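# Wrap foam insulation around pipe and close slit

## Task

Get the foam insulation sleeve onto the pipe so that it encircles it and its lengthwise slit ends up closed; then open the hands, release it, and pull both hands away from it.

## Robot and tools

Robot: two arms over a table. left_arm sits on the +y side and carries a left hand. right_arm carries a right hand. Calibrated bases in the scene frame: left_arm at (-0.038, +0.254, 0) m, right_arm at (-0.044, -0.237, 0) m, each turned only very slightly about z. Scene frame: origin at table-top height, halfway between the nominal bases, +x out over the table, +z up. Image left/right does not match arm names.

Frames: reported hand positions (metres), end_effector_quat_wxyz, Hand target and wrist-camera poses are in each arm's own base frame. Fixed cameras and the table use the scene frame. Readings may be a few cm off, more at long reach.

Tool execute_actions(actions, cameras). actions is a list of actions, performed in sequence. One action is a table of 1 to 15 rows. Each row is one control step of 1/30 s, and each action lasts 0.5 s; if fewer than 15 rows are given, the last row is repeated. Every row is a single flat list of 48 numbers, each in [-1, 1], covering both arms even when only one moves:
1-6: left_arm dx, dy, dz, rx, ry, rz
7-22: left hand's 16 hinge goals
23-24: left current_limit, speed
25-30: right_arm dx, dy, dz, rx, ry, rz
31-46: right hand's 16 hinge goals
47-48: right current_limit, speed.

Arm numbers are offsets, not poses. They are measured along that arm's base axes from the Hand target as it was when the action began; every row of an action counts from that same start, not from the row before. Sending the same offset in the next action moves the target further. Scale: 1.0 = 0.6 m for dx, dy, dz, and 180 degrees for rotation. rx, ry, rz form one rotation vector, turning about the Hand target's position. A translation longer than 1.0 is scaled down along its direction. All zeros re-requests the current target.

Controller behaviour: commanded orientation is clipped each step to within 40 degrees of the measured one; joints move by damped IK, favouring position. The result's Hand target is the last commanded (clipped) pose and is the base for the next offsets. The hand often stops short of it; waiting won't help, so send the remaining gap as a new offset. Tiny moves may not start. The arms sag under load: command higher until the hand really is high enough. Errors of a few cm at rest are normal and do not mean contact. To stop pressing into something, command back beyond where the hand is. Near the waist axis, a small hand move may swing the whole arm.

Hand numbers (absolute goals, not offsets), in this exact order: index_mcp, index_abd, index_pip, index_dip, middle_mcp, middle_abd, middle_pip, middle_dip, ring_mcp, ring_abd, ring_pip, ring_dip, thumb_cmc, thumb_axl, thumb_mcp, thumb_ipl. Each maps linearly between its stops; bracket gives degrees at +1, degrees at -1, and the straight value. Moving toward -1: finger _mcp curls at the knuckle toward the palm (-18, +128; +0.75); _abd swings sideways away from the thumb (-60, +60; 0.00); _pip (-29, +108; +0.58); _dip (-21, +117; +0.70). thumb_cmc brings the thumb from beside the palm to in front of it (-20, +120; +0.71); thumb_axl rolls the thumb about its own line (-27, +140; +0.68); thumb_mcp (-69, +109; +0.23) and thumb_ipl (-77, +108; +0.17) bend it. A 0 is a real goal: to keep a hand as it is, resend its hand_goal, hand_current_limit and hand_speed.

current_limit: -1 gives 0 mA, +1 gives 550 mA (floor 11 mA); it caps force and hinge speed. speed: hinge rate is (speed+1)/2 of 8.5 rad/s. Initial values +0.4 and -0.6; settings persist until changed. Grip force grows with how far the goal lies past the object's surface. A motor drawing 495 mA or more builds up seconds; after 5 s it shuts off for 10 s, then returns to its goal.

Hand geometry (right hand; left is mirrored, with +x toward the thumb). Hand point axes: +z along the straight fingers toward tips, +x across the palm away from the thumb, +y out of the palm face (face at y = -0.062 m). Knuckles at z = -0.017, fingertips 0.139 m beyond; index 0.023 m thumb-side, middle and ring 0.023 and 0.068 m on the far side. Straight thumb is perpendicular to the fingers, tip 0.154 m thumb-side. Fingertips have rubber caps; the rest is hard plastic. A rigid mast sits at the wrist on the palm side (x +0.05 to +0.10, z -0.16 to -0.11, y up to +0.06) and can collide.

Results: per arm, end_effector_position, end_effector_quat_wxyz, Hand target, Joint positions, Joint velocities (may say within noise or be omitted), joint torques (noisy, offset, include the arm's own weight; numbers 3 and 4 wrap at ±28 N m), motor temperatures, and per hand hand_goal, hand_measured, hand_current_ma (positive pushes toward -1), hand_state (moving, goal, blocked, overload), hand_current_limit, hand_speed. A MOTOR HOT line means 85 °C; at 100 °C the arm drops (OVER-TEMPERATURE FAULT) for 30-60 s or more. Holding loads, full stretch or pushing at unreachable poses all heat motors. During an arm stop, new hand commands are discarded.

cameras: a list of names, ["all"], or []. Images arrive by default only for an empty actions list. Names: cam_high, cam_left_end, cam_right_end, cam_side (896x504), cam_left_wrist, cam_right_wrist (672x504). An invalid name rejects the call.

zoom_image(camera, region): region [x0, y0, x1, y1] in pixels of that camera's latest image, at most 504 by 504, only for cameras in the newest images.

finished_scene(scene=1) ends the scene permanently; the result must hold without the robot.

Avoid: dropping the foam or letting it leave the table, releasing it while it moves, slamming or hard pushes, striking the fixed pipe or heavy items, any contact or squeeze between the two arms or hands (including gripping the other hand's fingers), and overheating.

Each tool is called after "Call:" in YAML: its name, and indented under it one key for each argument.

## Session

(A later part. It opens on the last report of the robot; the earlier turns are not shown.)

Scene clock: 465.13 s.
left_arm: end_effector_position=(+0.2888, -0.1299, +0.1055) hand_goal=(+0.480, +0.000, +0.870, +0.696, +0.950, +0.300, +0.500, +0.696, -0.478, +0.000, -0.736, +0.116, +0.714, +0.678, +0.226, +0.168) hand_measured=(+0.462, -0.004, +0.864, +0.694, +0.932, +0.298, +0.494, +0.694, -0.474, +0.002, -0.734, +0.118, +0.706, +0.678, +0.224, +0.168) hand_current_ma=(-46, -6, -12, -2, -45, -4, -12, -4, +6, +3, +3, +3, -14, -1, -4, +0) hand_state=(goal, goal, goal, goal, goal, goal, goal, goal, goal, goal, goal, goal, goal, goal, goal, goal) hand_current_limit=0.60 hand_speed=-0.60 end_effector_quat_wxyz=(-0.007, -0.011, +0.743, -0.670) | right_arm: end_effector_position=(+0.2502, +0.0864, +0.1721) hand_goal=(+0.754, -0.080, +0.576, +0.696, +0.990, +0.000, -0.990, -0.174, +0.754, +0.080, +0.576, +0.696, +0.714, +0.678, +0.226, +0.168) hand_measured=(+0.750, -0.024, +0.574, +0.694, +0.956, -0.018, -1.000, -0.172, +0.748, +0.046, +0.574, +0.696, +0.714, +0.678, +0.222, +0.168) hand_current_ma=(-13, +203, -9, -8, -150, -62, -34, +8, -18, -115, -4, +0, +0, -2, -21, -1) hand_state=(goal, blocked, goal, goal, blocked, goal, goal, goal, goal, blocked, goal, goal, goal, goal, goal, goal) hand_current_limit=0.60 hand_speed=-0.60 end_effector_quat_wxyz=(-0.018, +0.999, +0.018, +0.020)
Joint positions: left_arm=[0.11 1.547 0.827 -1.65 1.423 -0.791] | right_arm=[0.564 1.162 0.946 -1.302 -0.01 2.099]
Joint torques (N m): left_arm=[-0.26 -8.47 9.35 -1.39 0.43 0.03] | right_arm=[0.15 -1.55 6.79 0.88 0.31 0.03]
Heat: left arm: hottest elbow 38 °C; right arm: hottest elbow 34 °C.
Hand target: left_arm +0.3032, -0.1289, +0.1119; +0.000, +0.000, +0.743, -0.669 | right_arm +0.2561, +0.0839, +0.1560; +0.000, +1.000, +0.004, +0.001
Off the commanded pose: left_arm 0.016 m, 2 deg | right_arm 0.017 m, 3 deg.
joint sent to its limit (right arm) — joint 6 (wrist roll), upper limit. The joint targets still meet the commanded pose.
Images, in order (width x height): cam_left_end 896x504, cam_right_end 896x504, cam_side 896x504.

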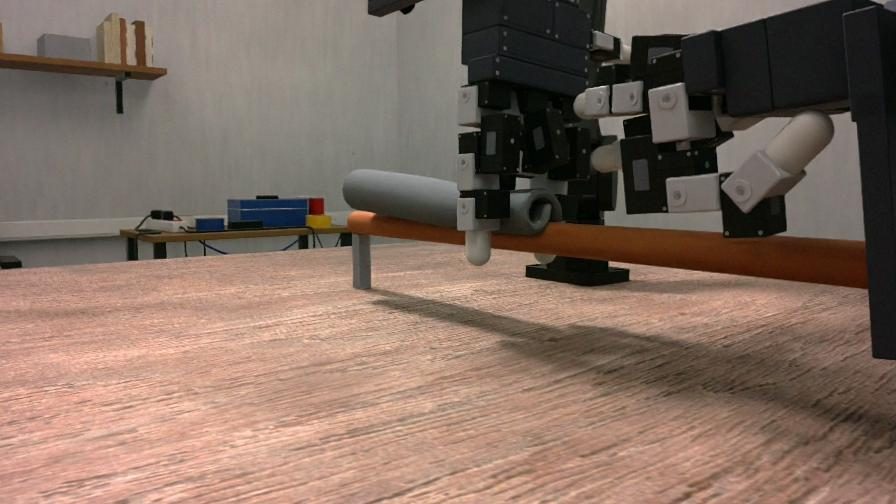

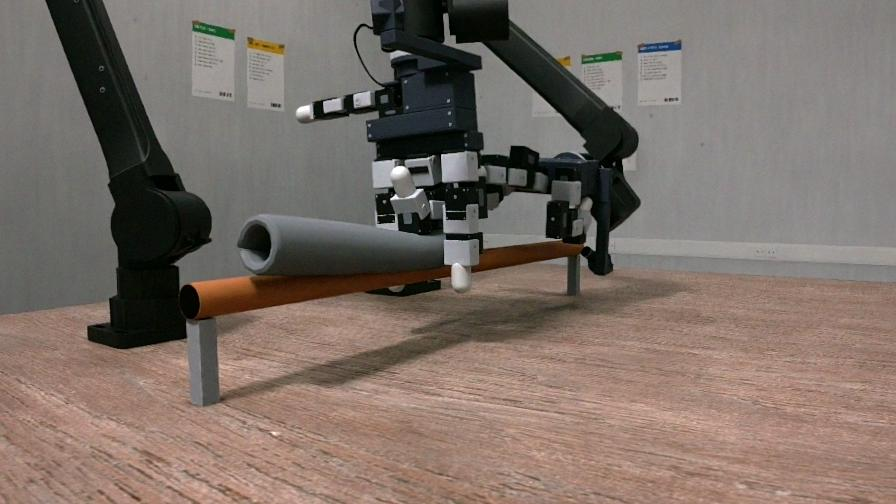

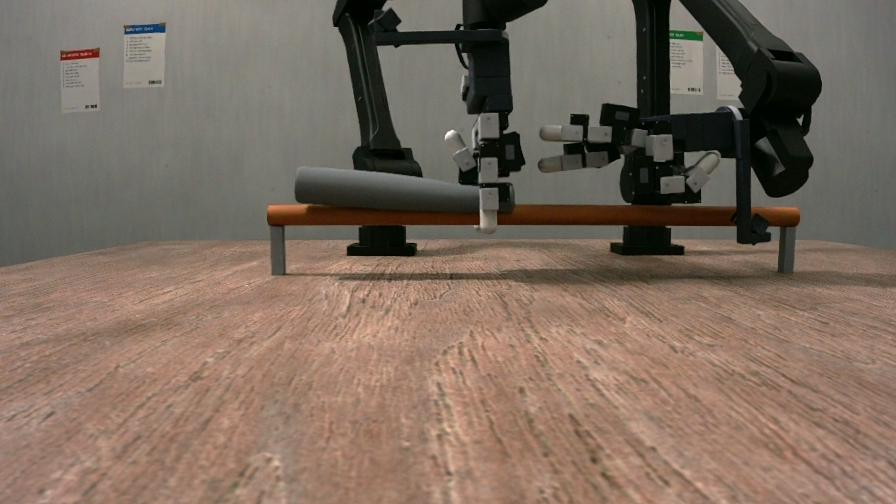

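Call:
execute_actions:
  actions:
    - [[0,0,0,0,0,0,0.479,0,0.869,0.696,0.95,0.3,0.5,0.696,-0.478,0,-0.736,0.116,0.714,0.678,0.226,0.168,0.6,-0.6,0.005,0,-0.012,0,0,0,0.754,-0.08,0.576,0.696,0.99,0,-0.99,-0.174,0.754,0.08,0.576,0.696,0.714,0.678,0.226,0.168,0.7,-0.6],[0,0,0,0,0,0,0.479,0,0.869,0.696,0.95,0.3,0.5,0.696,-0.478,0,-0.736,0.116,0.714,0.678,0.226,0.168,0.6,-0.6,0.01,0,-0.035,0,0,0,0.754,-0.08,0.576,0.696,0.99,0,-0.99,-0.174,0.754,0.08,0.576,0.696,0.714,0.678,0.226,0.168,0.7,-0.6]]
  cameras: ["cam_side","cam_left_end"]

Call:
zoom_image:
  camera: "cam_left_end"
  region: [490, 170, 590, 250]

Call:
zoom_image:
  camera: "cam_side"
  region: [400, 130, 560, 230]

Scene clock: 466.13 s.
left_arm: end_effector_position=(+0.2888, -0.1299, +0.1055) hand_goal=(+0.480, +0.000, +0.870, +0.696, +0.950, +0.300, +0.500, +0.696, -0.478, +0.000, -0.736, +0.116, +0.714, +0.678, +0.226, +0.168) hand_measured=(+0.462, -0.004, +0.864, +0.694, +0.932, +0.298, +0.494, +0.694, -0.474, +0.002, -0.734, +0.118, +0.706, +0.678, +0.224, +0.168) hand_current_ma=(-46, -6, -12, -2, -45, -4, -12, -4, +6, +3, +3, +3, -14, -1, -4, +0) hand_state=(goal, goal, goal, goal, goal, goal, goal, goal, goal, goal, goal, goal, goal, goal, goal, goal) hand_current_limit=0.60 hand_speed=-0.60 end_effector_quat_wxyz=(-0.007, -0.011, +0.743, -0.670) | right_arm: end_effector_position=(+0.2522, +0.0870, +0.1698) hand_goal=(+0.754, -0.080, +0.576, +0.696, +0.990, +0.000, -0.990, -0.174, +0.754, +0.080, +0.576, +0.696, +0.714, +0.678, +0.226, +0.168) hand_measured=(+0.748, +0.008, +0.574, +0.694, +0.948, -0.016, -1.000, -0.172, +0.750, +0.058, +0.574, +0.696, +0.714, +0.678, +0.222, +0.168) hand_current_ma=(-21, +338, -9, -8, -187, -55, -35, +8, -15, -74, -4, +0, +0, -2, -21, -1) hand_state=(goal, blocked, goal, goal, blocked, goal, goal, goal, goal, blocked, goal, goal, goal, goal, goal, goal) hand_current_limit=0.70 hand_speed=-0.60 end_effector_quat_wxyz=(-0.018, +1.000, +0.017, +0.019)
Joint positions: left_arm=[0.11 1.547 0.827 -1.65 1.423 -0.791] | right_arm=[0.562 1.171 0.946 -1.295 -0.01 2.099]
Joint torques (N m): left_arm=[-0.21 -8.29 9.36 -1.35 0.43 0.02] | right_arm=[-0.26 -0.62 4.25 2.48 0.37 0.02]
Heat: left arm: hottest elbow 38 °C; right arm: hottest elbow 34 °C.
Hand target: left_arm +0.3032, -0.1289, +0.1119; +0.000, +0.000, +0.743, -0.669 | right_arm +0.2621, +0.0839, +0.1350; +0.000, +1.000, +0.004, +0.001
Off the commanded pose: left_arm 0.016 m, 2 deg | right_arm 0.036 m, 3 deg.
Images, in order (width x height): cam_left_end 896x504, cam_side 896x504.

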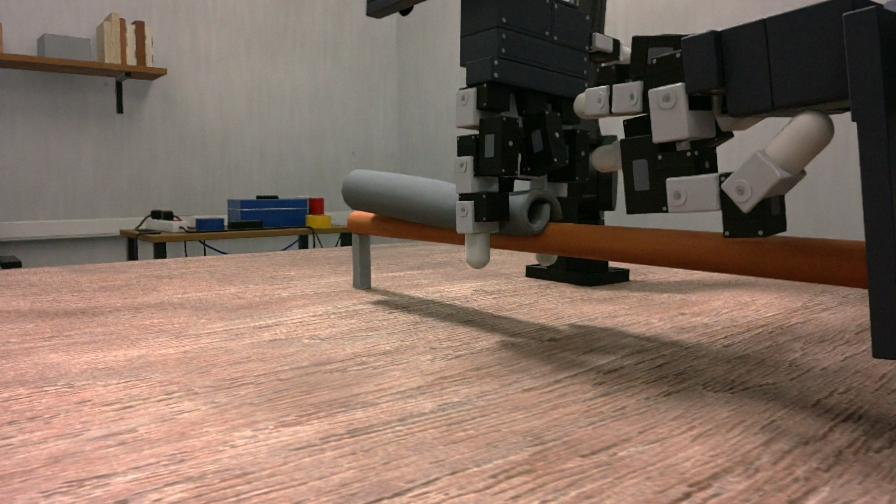

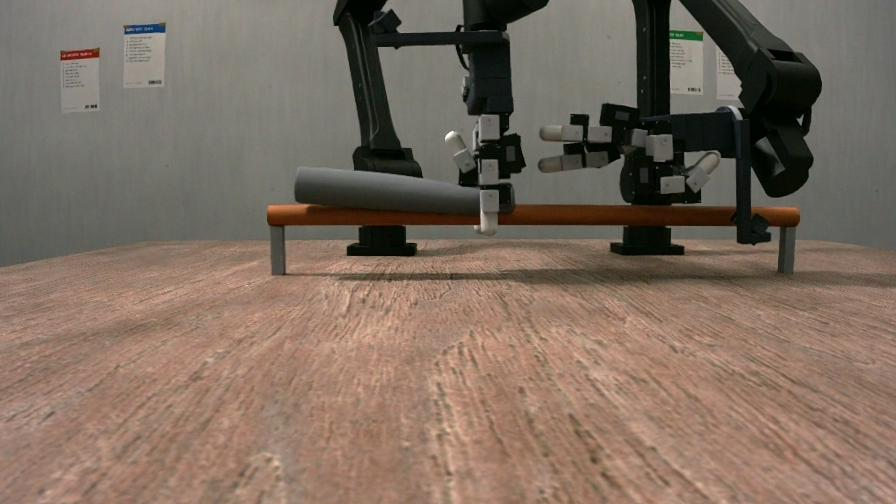

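Scaled by 5.040 from the camera's 896x504 image, which has a finer 1280x720 frame.

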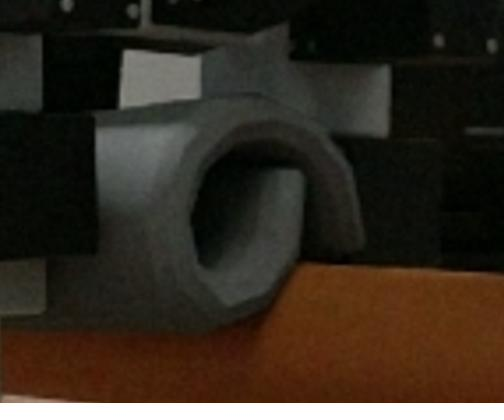

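Scaled by 3.150 from the camera's 896x504 image, which has a finer 1280x720 frame.

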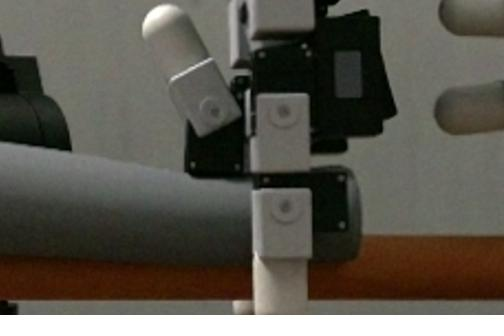

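Call:
execute_actions:
  actions:
    - [[0,0,0,0,0,0,0.479,0,0.869,0.696,0.95,0.3,0.5,0.696,-0.478,0,-0.736,0.116,0.714,0.678,0.226,0.168,0.6,-0.6,-0.01,0,0.03,0,0,0,0.754,-0.1,0.576,0.696,0.99,0,-0.99,-0.174,0.754,0.08,0.576,0.696,0.714,0.678,0.226,0.168,0.3,-0.6],[0,0,0,0,0,0,0.479,0,0.869,0.696,0.95,0.3,0.5,0.696,-0.478,0,-0.736,0.116,0.714,0.678,0.226,0.168,0.6,-0.6,-0.02,0,0.07,0,0,0,0.754,-0.1,0.576,0.696,0.99,0,-0.99,-0.174,0.754,0.08,0.576,0.696,0.714,0.678,0.226,0.168,0.3,-0.6],[0,0,0,0,0,0,0.479,0,0.869,0.696,0.95,0.3,0.5,0.696,-0.478,0,-0.736,0.116,0.714,0.678,0.226,0.168,0.6,-0.6,-0.025,0,0.135,0,0,0,0.754,-0.1,0.576,0.696,0.99,0,-0.99,-0.174,0.754,0.08,0.576,0.696,0.714,0.678,0.226,0.168,0.3,-0.6]]
  cameras: ["cam_side","cam_left_end","cam_right_end"]

Call:
zoom_image:
  camera: "cam_left_end"
  region: [490, 170, 590, 250]

Call:
zoom_image:
  camera: "cam_right_end"
  region: [190, 190, 310, 310]

Scene clock: 472.23 s.
left_arm: end_effector_position=(+0.2888, -0.1299, +0.1055) hand_goal=(+0.480, +0.000, +0.870, +0.696, +0.950, +0.300, +0.500, +0.696, -0.478, +0.000, -0.736, +0.116, +0.714, +0.678, +0.226, +0.168) hand_measured=(+0.462, -0.004, +0.864, +0.694, +0.932, +0.298, +0.494, +0.694, -0.474, +0.002, -0.734, +0.118, +0.706, +0.678, +0.224, +0.168) hand_current_ma=(-46, -6, -12, -2, -45, -4, -12, -4, +6, +3, +3, +3, -14, -1, -4, +0) hand_state=(goal, goal, goal, goal, goal, goal, goal, goal, goal, goal, goal, goal, goal, goal, goal, goal) hand_current_limit=0.60 hand_speed=-0.60 end_effector_quat_wxyz=(-0.007, -0.011, +0.743, -0.670) | right_arm: end_effector_position=(+0.2389, +0.0781, +0.2005) hand_goal=(+0.754, -0.100, +0.576, +0.696, +0.990, +0.000, -0.990, -0.174, +0.754, +0.080, +0.576, +0.696, +0.714, +0.678, +0.226, +0.168) hand_measured=(+0.752, -0.094, +0.574, +0.694, +0.984, -0.002, -0.992, -0.172, +0.756, +0.068, +0.576, +0.696, +0.714, +0.678, +0.222, +0.168) hand_current_ma=(-9, +15, -7, -7, -18, -8, -4, +8, +7, -37, +2, +0, -1, -2, -21, -1) hand_state=(goal, goal, goal, goal, goal, goal, goal, goal, goal, goal, goal, goal, goal, goal, goal, goal) hand_current_limit=0.30 hand_speed=-0.60 end_effector_quat_wxyz=(+0.005, +1.000, +0.017, -0.016)
Joint positions: left_arm=[0.11 1.547 0.827 -1.65 1.423 -0.791] | right_arm=[0.562 1.171 1.015 -1.447 -0.007 2.099]
Joint torques (N m): left_arm=[-0.15 -8.47 9.36 -1.35 0.43 0.03] | right_arm=[0.85 -6.83 10.63 -0.18 -0.08 0.04]
Heat: left arm: hottest elbow 38 °C; right arm: hottest elbow 34 °C.
Hand target: left_arm +0.3032, -0.1289, +0.1119; +0.000, +0.000, +0.743, -0.669 | right_arm +0.2471, +0.0839, +0.2160; +0.000, +1.000, +0.004, +0.001
Off the commanded pose: left_arm 0.016 m, 2 deg | right_arm 0.018 m, 3 deg.
joint sent to its limit (right arm) — joint 6 (wrist roll), upper limit. The joint targets still meet the commanded pose.
Images, in order (width x height): cam_left_end 896x504, cam_right_end 896x504, cam_side 896x504.

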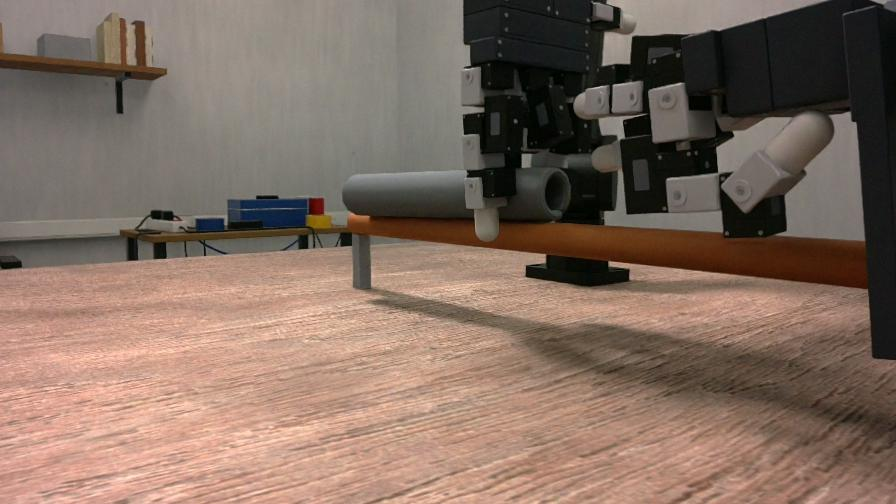

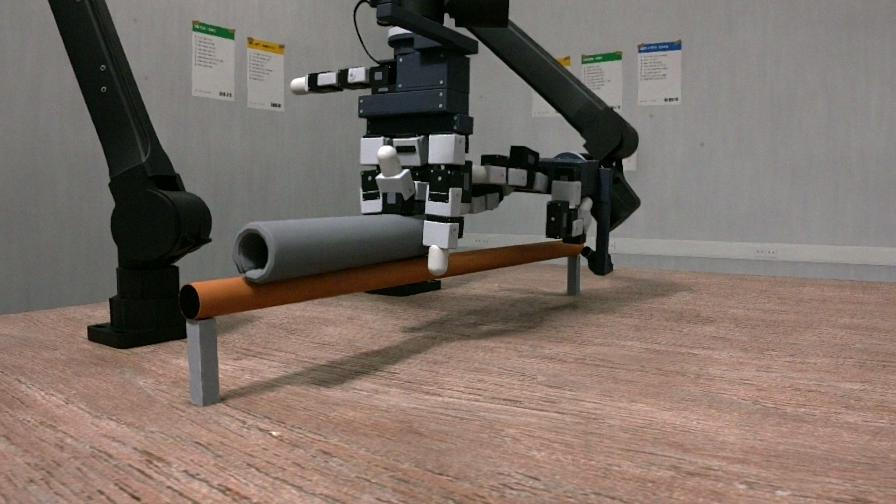

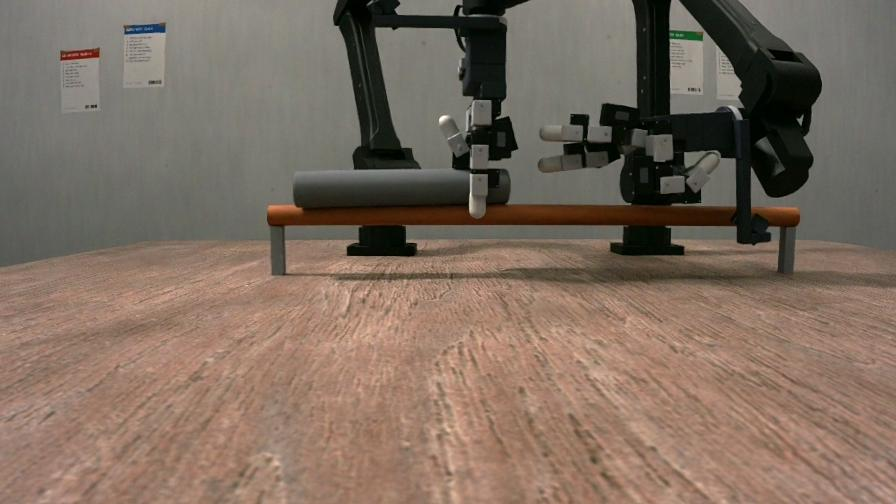

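Scaled by 5.040 from the camera's 896x504 image, which has a finer 1280x720 frame.

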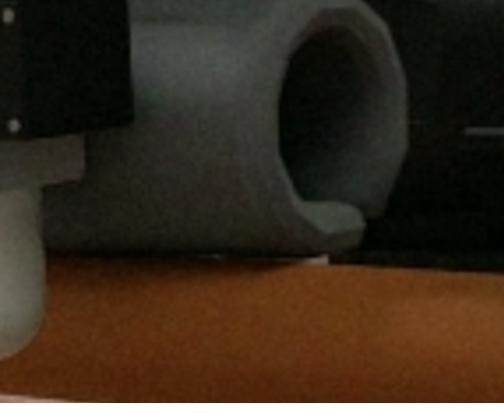

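Scaled by 4.200 from the camera's 896x504 image, which has a finer 1280x720 frame.

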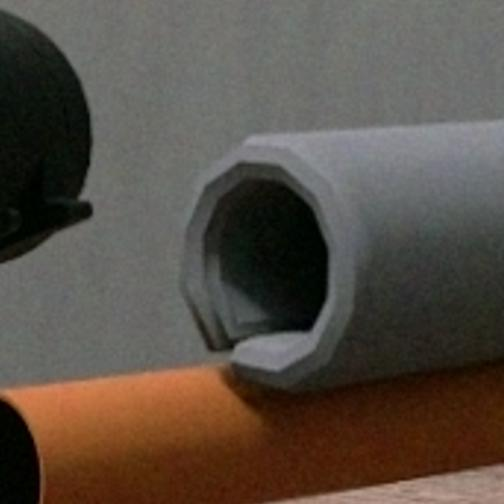

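Call:
execute_actions:
  actions:
    - [[0,0,0,0,0,0,0.479,0,0.869,0.696,0.95,0.3,0.5,0.696,-0.478,0,-0.736,0.116,0.714,0.678,0.226,0.168,0.6,-0.6,0,0,0,0,0,0,0.754,-0.24,0.576,0.696,0.99,0,-0.99,-0.174,0.754,0.24,0.576,0.696,0.714,0.678,0.226,0.168,0.6,-0.6]]
    - [[0,0,0,0,0,0,0.479,0,0.869,0.696,0.95,0.3,0.5,0.696,-0.478,0,-0.736,0.116,0.714,0.678,0.226,0.168,0.6,-0.6,0.006,-0.01,0.02,0,0,0,0.754,-0.24,0.576,0.696,0.99,0,-0.99,-0.174,0.754,0.24,0.576,0.696,0.714,0.678,0.226,0.168,0.6,-0.6],[0,0,0,0,0,0,0.479,0,0.869,0.696,0.95,0.3,0.5,0.696,-0.478,0,-0.736,0.116,0.714,0.678,0.226,0.168,0.6,-0.6,0.012,-0.03,0.04,0,0,0,0.754,-0.24,0.576,0.696,0.99,0,-0.99,-0.174,0.754,0.24,0.576,0.696,0.714,0.678,0.226,0.168,0.6,-0.6],[0,0,0,0,0,0,0.479,0,0.869,0.696,0.95,0.3,0.5,0.696,-0.478,0,-0.736,0.116,0.714,0.678,0.226,0.168,0.6,-0.6,0.012,-0.055,0.04,0,0,0,0.754,-0.24,0.576,0.696,0.99,0,-0.99,-0.174,0.754,0.24,0.576,0.696,0.714,0.678,0.226,0.168,0.6,-0.6]]
  cameras: ["cam_side","cam_left_end","cam_right_end"]

Call:
zoom_image:
  camera: "cam_left_end"
  region: [470, 150, 590, 250]

Scene clock: 474.17 s.
left_arm: end_effector_position=(+0.2888, -0.1299, +0.1055) hand_goal=(+0.480, +0.000, +0.870, +0.696, +0.950, +0.300, +0.500, +0.696, -0.478, +0.000, -0.736, +0.116, +0.714, +0.678, +0.226, +0.168) hand_measured=(+0.462, -0.004, +0.864, +0.694, +0.932, +0.298, +0.494, +0.694, -0.474, +0.002, -0.734, +0.118, +0.706, +0.678, +0.224, +0.168) hand_current_ma=(-46, -6, -12, -2, -45, -4, -12, -4, +6, +3, +3, +3, -14, -1, -4, +0) hand_state=(goal, goal, goal, goal, goal, goal, goal, goal, goal, goal, goal, goal, goal, goal, goal, goal) hand_current_limit=0.60 hand_speed=-0.60 end_effector_quat_wxyz=(-0.007, -0.011, +0.743, -0.670) | right_arm: end_effector_position=(+0.2441, +0.0483, +0.2220) hand_goal=(+0.754, -0.240, +0.576, +0.696, +0.990, +0.000, -0.990, -0.174, +0.754, +0.240, +0.576, +0.696, +0.714, +0.678, +0.226, +0.168) hand_measured=(+0.758, -0.154, +0.578, +0.696, +0.984, -0.002, -0.998, -0.172, +0.752, +0.106, +0.576, +0.696, +0.714, +0.678, +0.222, +0.168) hand_current_ma=(+15, +325, +6, -1, -24, -5, -28, +8, -4, -440, +2, +0, +0, -2, -21, -1) hand_state=(goal, blocked, goal, goal, goal, goal, goal, goal, goal, blocked, goal, goal, goal, goal, goal, goal) hand_current_limit=0.60 hand_speed=-0.60 end_effector_quat_wxyz=(+0.012, +1.000, +0.003, -0.019)
Joint positions: left_arm=[0.11 1.547 0.827 -1.65 1.423 -0.791] | right_arm=[0.468 1.149 1.051 -1.518 0.003 2.033]
Joint torques (N m): left_arm=[-0.21 -8.7 9.46 -1.33 0.42 0.02] | right_arm=[0.56 -6.83 10.85 -0.16 -0.03 -0.09]
Heat: left arm: hottest elbow 38 °C; right arm: hottest elbow 34 °C.
Hand target: left_arm +0.3032, -0.1289, +0.1119; +0.000, +0.000, +0.743, -0.669 | right_arm +0.2542, +0.0509, +0.2400; +0.000, +1.000, +0.004, +0.001
Off the commanded pose: left_arm 0.016 m, 2 deg | right_arm 0.021 m, 3 deg.
Images, in order (width x height): cam_left_end 896x504, cam_right_end 896x504, cam_side 896x504.

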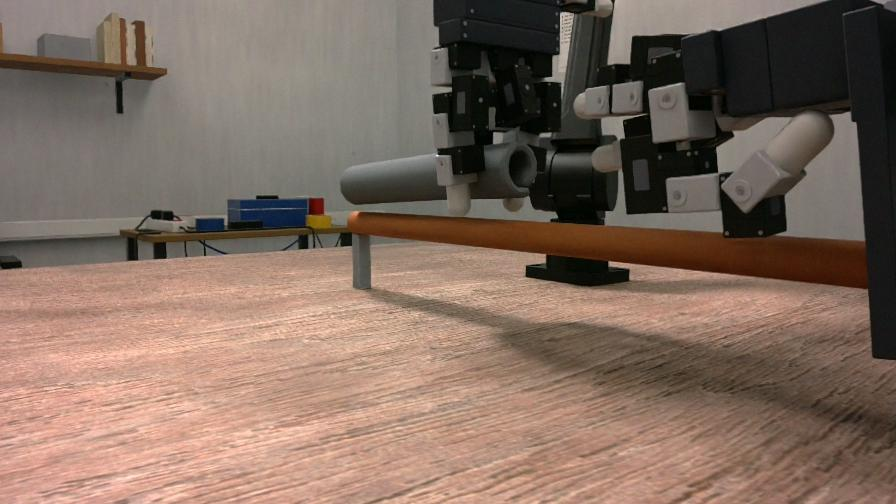

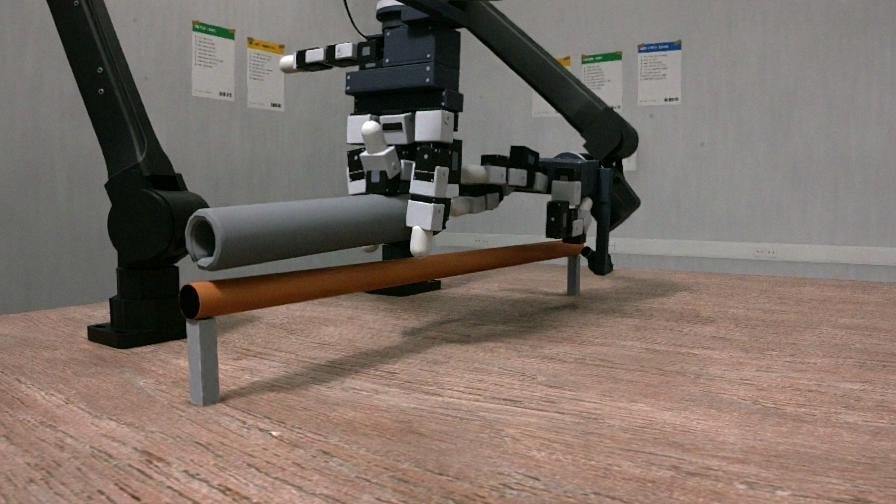

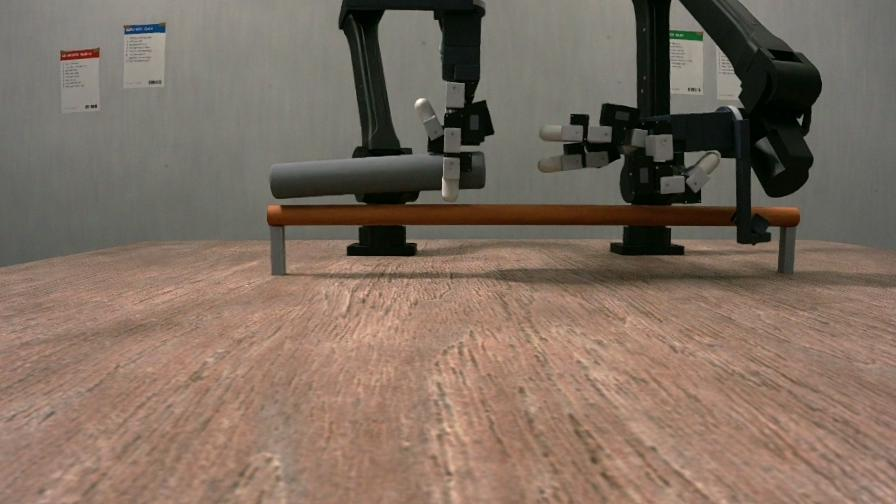

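Scaled by 4.200 from the camera's 896x504 image, which has a finer 1280x720 frame.

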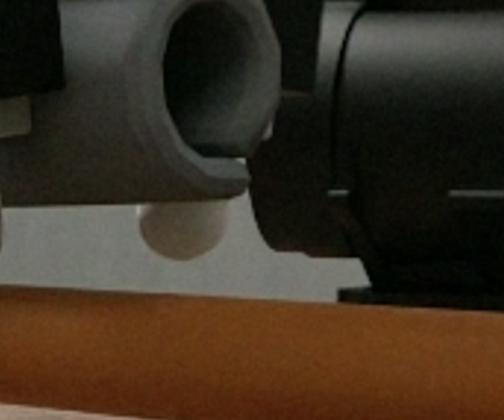

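Call:
execute_actions:
  actions:
    - [[0,0,0,0,0,0,0.479,0,0.869,0.696,0.95,0.3,0.5,0.696,-0.478,0,-0.736,0.116,0.714,0.678,0.226,0.168,0.6,-0.6,-0.004,0,-0.03,0,0,0,0.754,-0.24,0.576,0.696,0.99,0,-0.99,-0.174,0.754,0.24,0.576,0.696,0.714,0.678,0.226,0.168,0.6,-0.6],[0,0,0,0,0,0,0.479,0,0.869,0.696,0.95,0.3,0.5,0.696,-0.478,0,-0.736,0.116,0.714,0.678,0.226,0.168,0.6,-0.6,-0.009,0,-0.066,0,0,0,0.754,-0.24,0.576,0.696,0.99,0,-0.99,-0.174,0.754,0.24,0.576,0.696,0.714,0.678,0.226,0.168,0.6,-0.6]]
    - [[0,0,0,0,0,0,0.479,0,0.869,0.696,0.95,0.3,0.5,0.696,-0.478,0,-0.736,0.116,0.714,0.678,0.226,0.168,0.6,-0.6,0,0,0,0,0,0,0.754,-0.12,0.576,0.696,0.99,0,-0.99,-0.174,0.754,0.1,0.576,0.696,0.714,0.678,0.226,0.168,0.3,-0.6]]
  cameras: ["cam_side","cam_left_end","cam_right_end"]

Call:
zoom_image:
  camera: "cam_left_end"
  region: [470, 150, 590, 250]

Call:
zoom_image:
  camera: "cam_right_end"
  region: [150, 190, 270, 310]

Scene clock: 475.60 s.
left_arm: end_effector_position=(+0.2888, -0.1299, +0.1055) hand_goal=(+0.480, +0.000, +0.870, +0.696, +0.950, +0.300, +0.500, +0.696, -0.478, +0.000, -0.736, +0.116, +0.714, +0.678, +0.226, +0.168) hand_measured=(+0.462, -0.004, +0.864, +0.694, +0.932, +0.298, +0.494, +0.694, -0.474, +0.002, -0.734, +0.118, +0.706, +0.678, +0.224, +0.168) hand_current_ma=(-46, -6, -12, -2, -45, -4, -12, -4, +6, +3, +3, +3, -14, -1, -4, +0) hand_state=(goal, goal, goal, goal, goal, goal, goal, goal, goal, goal, goal, goal, goal, goal, goal, goal) hand_current_limit=0.60 hand_speed=-0.60 end_effector_quat_wxyz=(-0.007, -0.011, +0.743, -0.670) | right_arm: end_effector_position=(+0.2475, +0.0502, +0.1997) hand_goal=(+0.754, -0.120, +0.576, +0.696, +0.990, +0.000, -0.990, -0.174, +0.754, +0.100, +0.576, +0.696, +0.714, +0.678, +0.226, +0.168) hand_measured=(+0.754, -0.110, +0.578, +0.696, +0.986, -0.002, -0.992, -0.172, +0.752, +0.084, +0.576, +0.696, +0.714, +0.678, +0.222, +0.168) hand_current_ma=(+1, +30, +5, -1, -15, -4, -4, +8, -7, -51, +1, +0, -1, -2, -21, -1) hand_state=(goal, goal, goal, goal, goal, goal, goal, goal, goal, goal, goal, goal, goal, goal, goal, goal) hand_current_limit=0.30 hand_speed=-0.60 end_effector_quat_wxyz=(+0.005, +1.000, +0.004, -0.007)
Joint positions: left_arm=[0.11 1.547 0.827 -1.65 1.423 -0.791] | right_arm=[0.468 1.147 0.996 -1.435 0.002 2.032]
Joint torques (N m): left_arm=[-0.15 -8.53 9.39 -1.39 0.43 0.01] | right_arm=[0.97 -6.65 6.89 0.61 -0.03 -0.04]
Heat: left arm: hottest elbow 38 °C; right arm: hottest elbow 34 °C.
Hand target: left_arm +0.3032, -0.1289, +0.1119; +0.000, +0.000, +0.743, -0.669 | right_arm +0.2489, +0.0509, +0.2004; +0.000, +1.000, +0.004, +0.001
Off the commanded pose: left_arm 0.016 m, 2 deg | right_arm 0.002 m, 1 deg.
Images, in order (width x height): cam_left_end 896x504, cam_right_end 896x504, cam_side 896x504.

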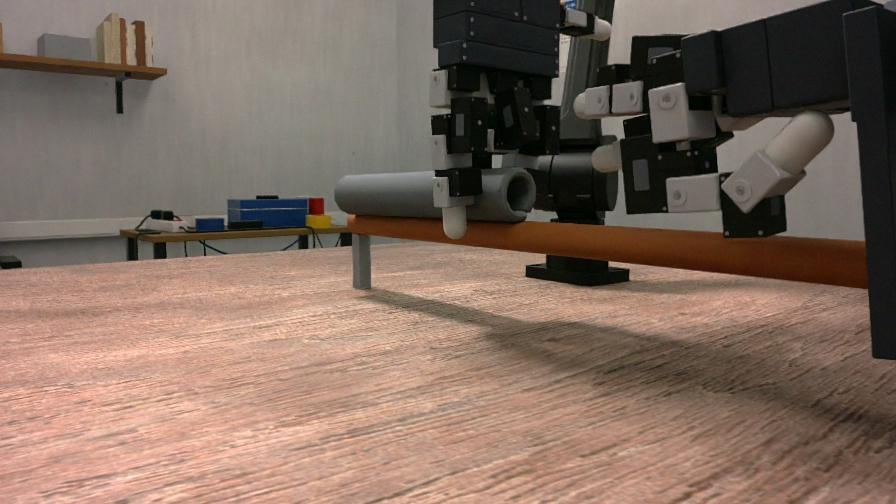

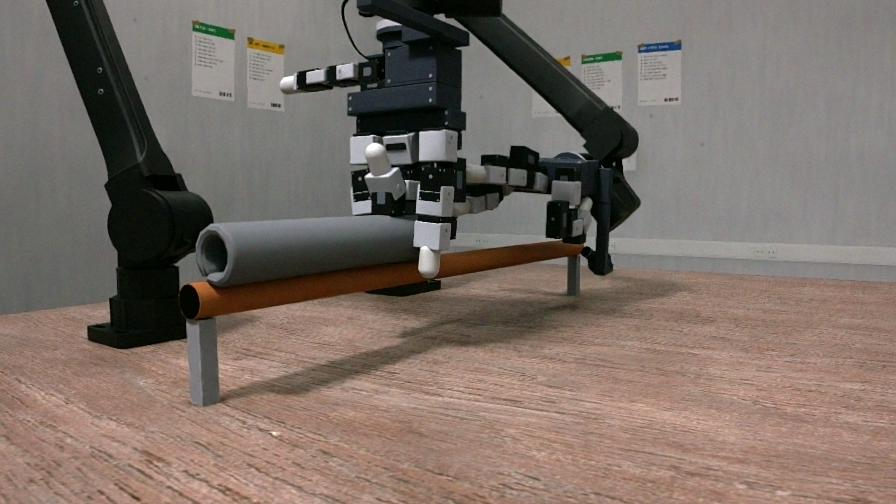

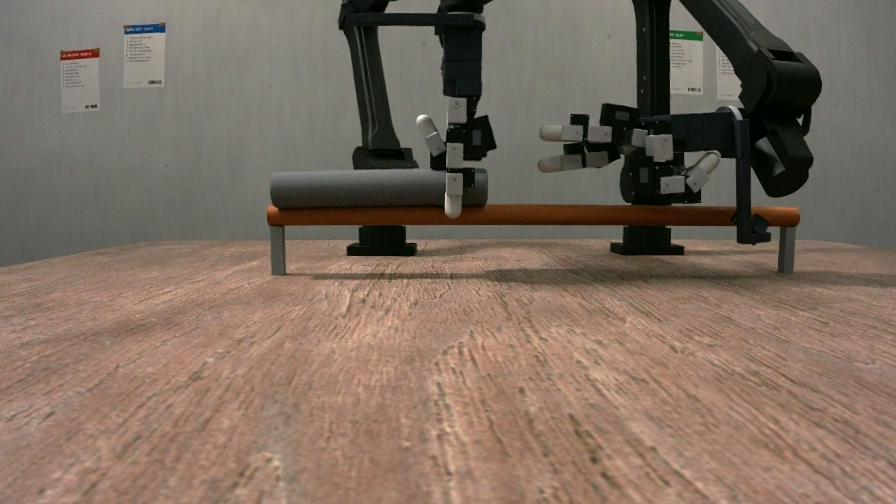

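Scaled by 4.200 from the camera's 896x504 image, which has a finer 1280x720 frame.

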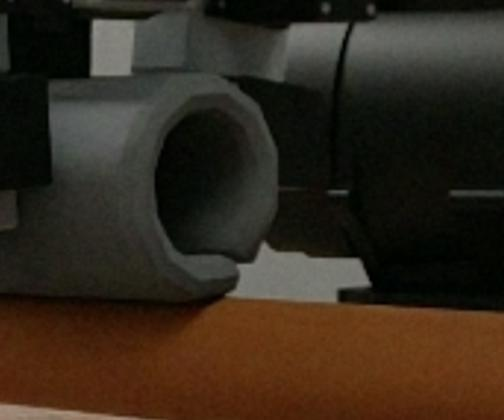

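Scaled by 4.200 from the camera's 896x504 image, which has a finer 1280x720 frame.

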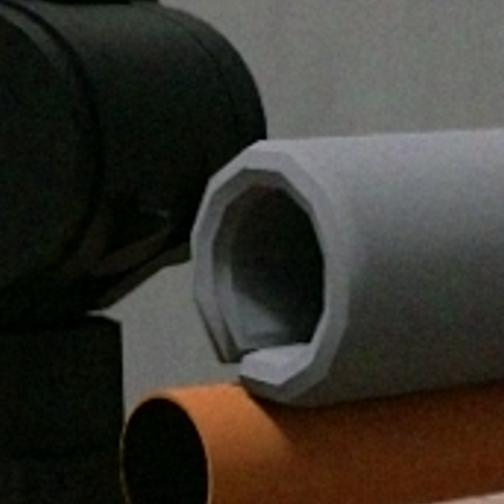

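Call:
execute_actions:
  actions:
    - [[0,0,0,0,0,0,0.479,0,0.869,0.696,0.95,0.3,0.5,0.696,-0.478,0,-0.736,0.116,0.714,0.678,0.226,0.168,0.6,-0.6,0,0.01,0.03,0,0,0,0.754,-0.095,0.576,0.696,0.99,0,-0.99,-0.174,0.754,0.075,0.576,0.696,0.714,0.678,0.226,0.168,0.3,-0.6],[0,0,0,0,0,0,0.479,0,0.869,0.696,0.95,0.3,0.5,0.696,-0.478,0,-0.736,0.116,0.714,0.678,0.226,0.168,0.6,-0.6,0,0.04,0.03,0,0,0,0.754,-0.095,0.576,0.696,0.99,0,-0.99,-0.174,0.754,0.075,0.576,0.696,0.714,0.678,0.226,0.168,0.3,-0.6],[0,0,0,0,0,0,0.479,0,0.869,0.696,0.95,0.3,0.5,0.696,-0.478,0,-0.736,0.116,0.714,0.678,0.226,0.168,0.6,-0.6,0,0.0785,0.03,0,0,0,0.754,-0.095,0.576,0.696,0.99,0,-0.99,-0.174,0.754,0.075,0.576,0.696,0.714,0.678,0.226,0.168,0.3,-0.6]]
  cameras: ["cam_side","cam_left_end","cam_right_end"]

Call:
zoom_image:
  camera: "cam_left_end"
  region: [470, 150, 590, 250]

Call:
zoom_image:
  camera: "cam_right_end"
  region: [150, 190, 270, 310]

Scene clock: 476.93 s.
left_arm: end_effector_position=(+0.2888, -0.1299, +0.1055) hand_goal=(+0.480, +0.000, +0.870, +0.696, +0.950, +0.300, +0.500, +0.696, -0.478, +0.000, -0.736, +0.116, +0.714, +0.678, +0.226, +0.168) hand_measured=(+0.462, -0.004, +0.864, +0.694, +0.932, +0.298, +0.494, +0.694, -0.474, +0.002, -0.734, +0.118, +0.706, +0.678, +0.224, +0.168) hand_current_ma=(-46, -6, -12, -2, -45, -4, -12, -4, +6, +3, +3, +3, -14, -1, -4, +0) hand_state=(goal, goal, goal, goal, goal, goal, goal, goal, goal, goal, goal, goal, goal, goal, goal, goal) hand_current_limit=0.60 hand_speed=-0.60 end_effector_quat_wxyz=(-0.007, -0.011, +0.743, -0.670) | right_arm: end_effector_position=(+0.2399, +0.0888, +0.2062) hand_goal=(+0.754, -0.094, +0.576, +0.696, +0.990, +0.000, -0.990, -0.174, +0.754, +0.076, +0.576, +0.696, +0.714, +0.678, +0.226, +0.168) hand_measured=(+0.752, -0.094, +0.578, +0.696, +0.988, -0.002, -0.990, -0.172, +0.752, +0.074, +0.576, +0.696, +0.714, +0.678, +0.222, +0.168) hand_current_ma=(-3, +0, +5, -1, -10, -4, -1, +8, -7, -3, +1, +0, -1, -2, -21, -1) hand_state=(goal, goal, goal, goal, goal, goal, goal, goal, goal, goal, goal, goal, goal, goal, goal, goal) hand_current_limit=0.30 hand_speed=-0.60 end_effector_quat_wxyz=(-0.007, +0.999, +0.029, -0.015)
Joint positions: left_arm=[0.11 1.547 0.827 -1.65 1.423 -0.791] | right_arm=[0.582 1.173 1.037 -1.454 -0.028 2.095]
Joint torques (N m): left_arm=[0.03 -8.82 9.36 -1.32 0.42 0.02] | right_arm=[1.61 -5.36 10.96 -0.18 -0.04 0.06]
Heat: left arm: hottest elbow 38 °C; right arm: hottest elbow 34 °C.
Hand target: left_arm +0.3032, -0.1289, +0.1119; +0.000, +0.000, +0.743, -0.669 | right_arm +0.2489, +0.0979, +0.2185; +0.000, +1.000, +0.004, +0.001
Off the commanded pose: left_arm 0.016 m, 2 deg | right_arm 0.018 m, 3 deg.
joint sent to its limit (right arm) — joint 6 (wrist roll), upper limit. The joint targets are off in orientation, not in position.
Images, in order (width x height): cam_left_end 896x504, cam_right_end 896x504, cam_side 896x504.

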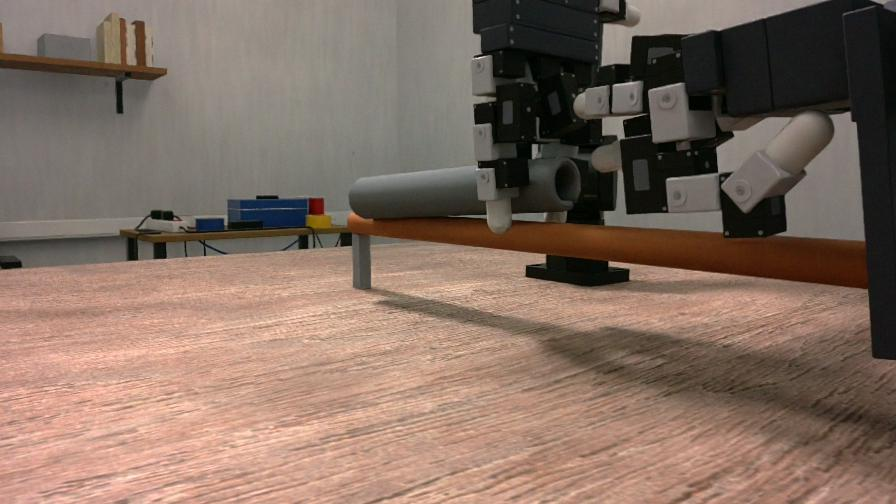

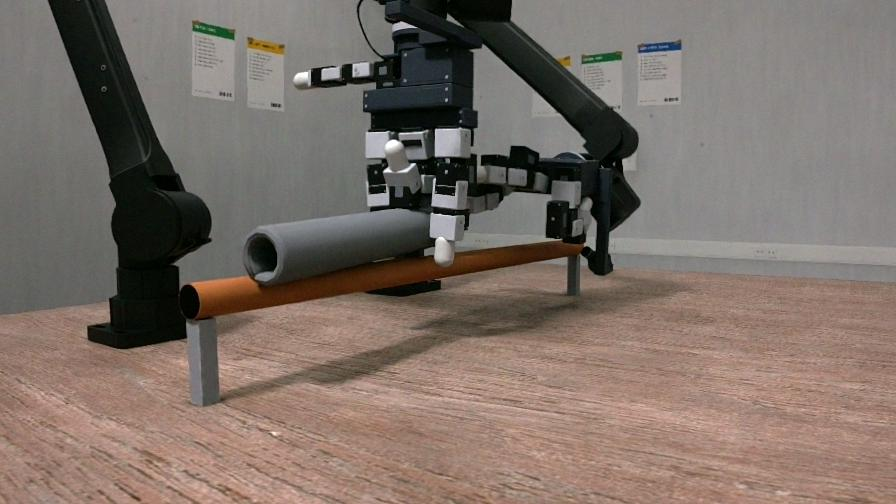

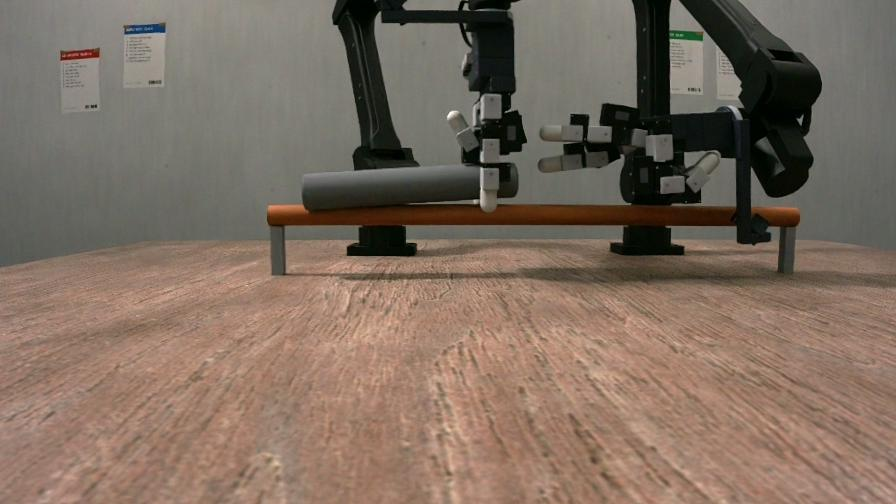

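Scaled by 4.200 from the camera's 896x504 image, which has a finer 1280x720 frame.

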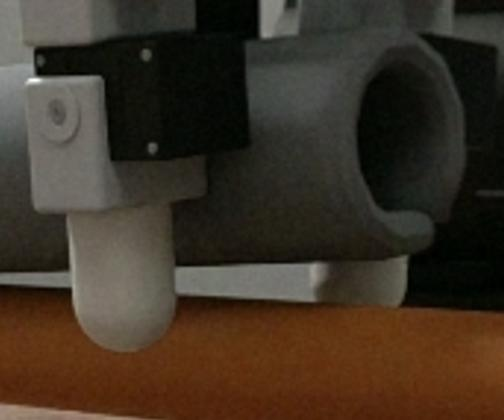

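Scaled by 4.200 from the camera's 896x504 image, which has a finer 1280x720 frame.

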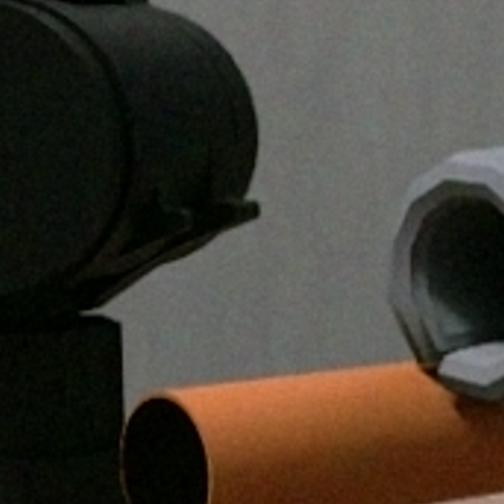

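Call:
execute_actions:
  actions: []
  cameras: ["all"]

Scene clock: 477.73 s.
left_arm: end_effector_position=(+0.2888, -0.1299, +0.1055) hand_goal=(+0.480, +0.000, +0.870, +0.696, +0.950, +0.300, +0.500, +0.696, -0.478, +0.000, -0.736, +0.116, +0.714, +0.678, +0.226, +0.168) hand_measured=(+0.462, -0.004, +0.864, +0.694, +0.932, +0.298, +0.494, +0.694, -0.474, +0.002, -0.734, +0.118, +0.706, +0.678, +0.224, +0.168) hand_current_ma=(-46, -6, -12, -2, -45, -4, -12, -4, +6, +3, +3, +3, -14, -1, -4, +0) hand_state=(goal, goal, goal, goal, goal, goal, goal, goal, goal, goal, goal, goal, goal, goal, goal, goal) hand_current_limit=0.60 hand_speed=-0.60 end_effector_quat_wxyz=(-0.007, -0.011, +0.743, -0.670) | right_arm: end_effector_position=(+0.2399, +0.0888, +0.2062) hand_goal=(+0.754, -0.094, +0.576, +0.696, +0.990, +0.000, -0.990, -0.174, +0.754, +0.076, +0.576, +0.696, +0.714, +0.678, +0.226, +0.168) hand_measured=(+0.752, -0.094, +0.578, +0.696, +0.988, -0.002, -0.990, -0.172, +0.752, +0.074, +0.576, +0.696, +0.714, +0.678, +0.222, +0.168) hand_current_ma=(-3, +0, +5, -1, -10, -4, -1, +8, -7, -3, +1, +0, -1, -2, -21, -1) hand_state=(goal, goal, goal, goal, goal, goal, goal, goal, goal, goal, goal, goal, goal, goal, goal, goal) hand_current_limit=0.30 hand_speed=-0.60 end_effector_quat_wxyz=(-0.007, +0.999, +0.029, -0.015)
Joint positions: left_arm=[0.11 1.547 0.827 -1.65 1.423 -0.791] | right_arm=[0.582 1.173 1.037 -1.454 -0.028 2.095]
Joint velocities: within noise
Joint torques (N m): left_arm=[-0.03 -8.41 9.33 -1.33 0.43 0.04] | right_arm=[1.26 -5.07 10.84 -0.1 -0.05 0.06]
Motor temperatures (°C): left_arm=[26 34 38 28 24 24] | right_arm=[30 33 34 23 23 21]
Heat: left arm: hottest elbow 38 °C; right arm: hottest elbow 34 °C.
Hand target: left_arm +0.3032, -0.1289, +0.1119; +0.000, +0.000, +0.743, -0.669 | right_arm +0.2489, +0.0979, +0.2185; +0.000, +1.000, +0.004, +0.001
Off the commanded pose: left_arm 0.016 m, 2 deg | right_arm 0.018 m, 3 deg.

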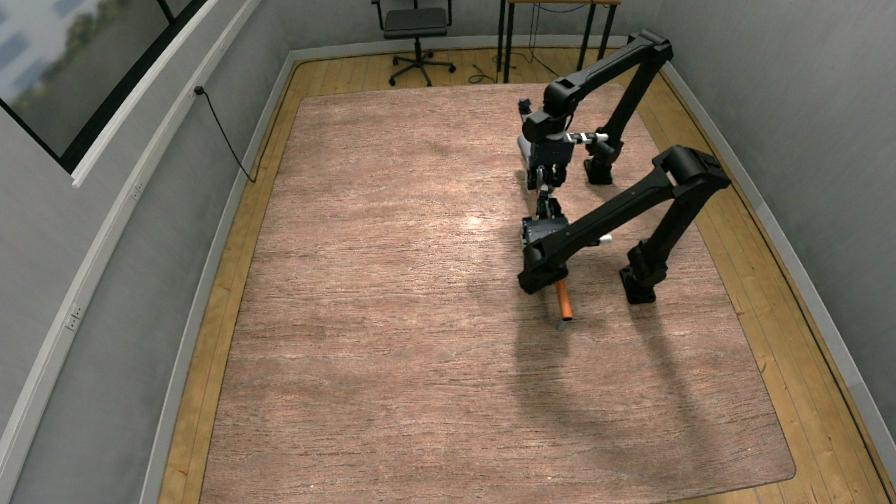

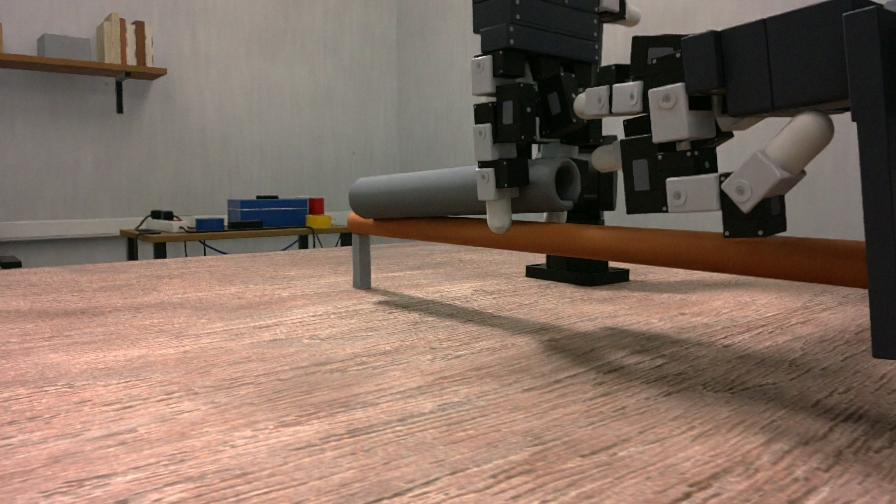

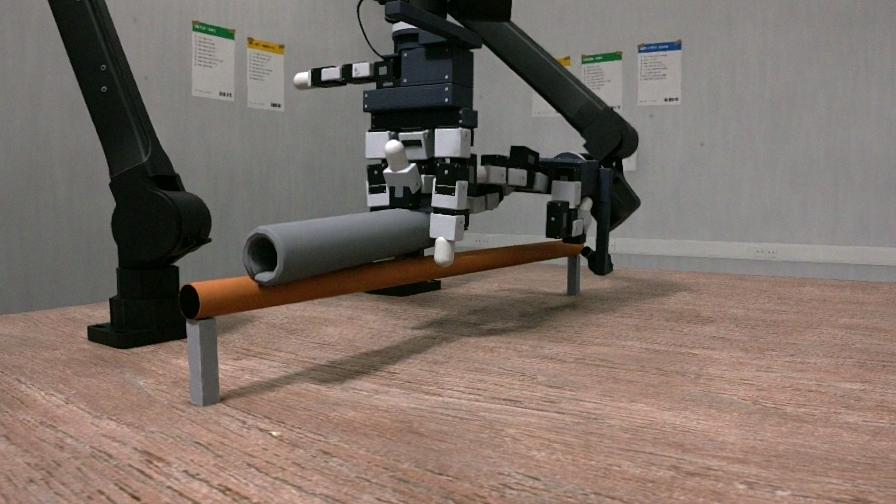

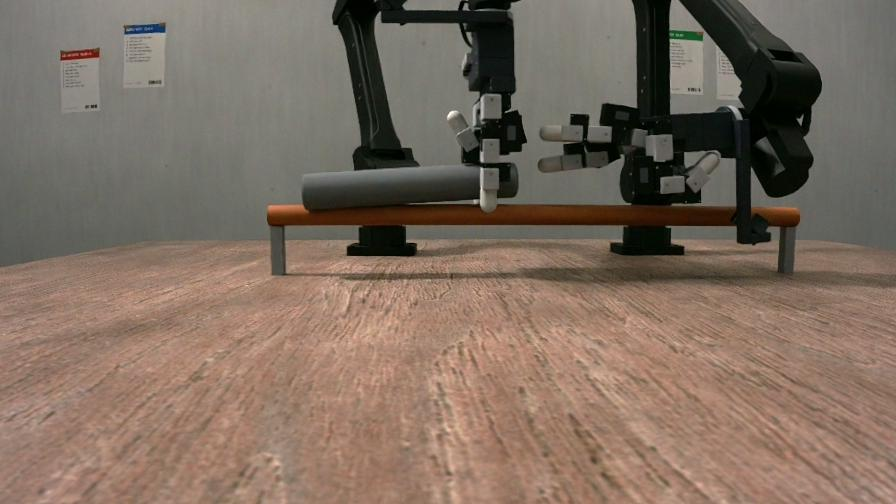

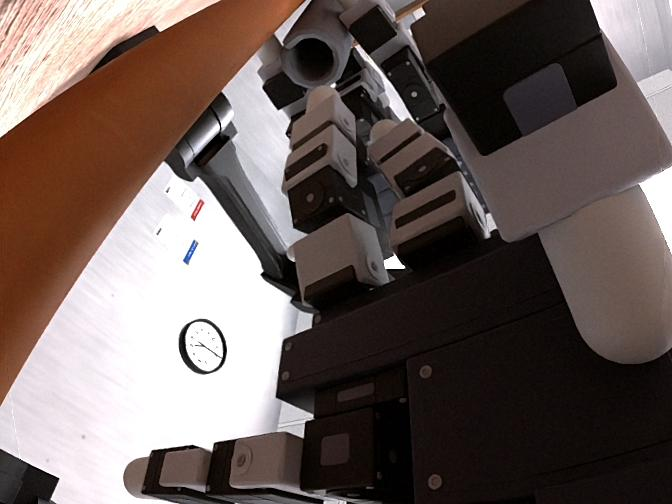

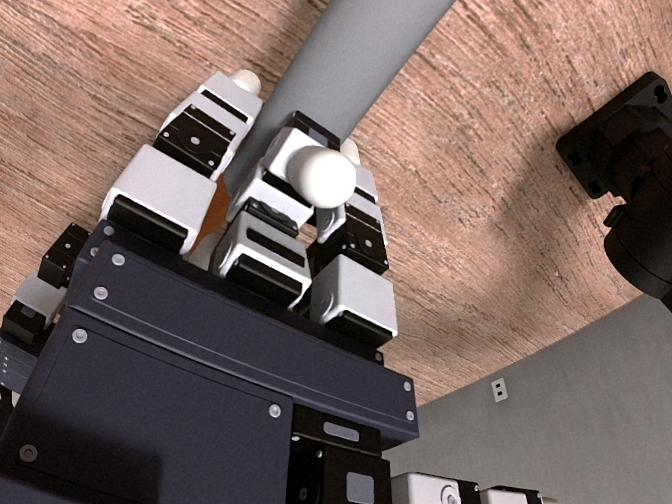

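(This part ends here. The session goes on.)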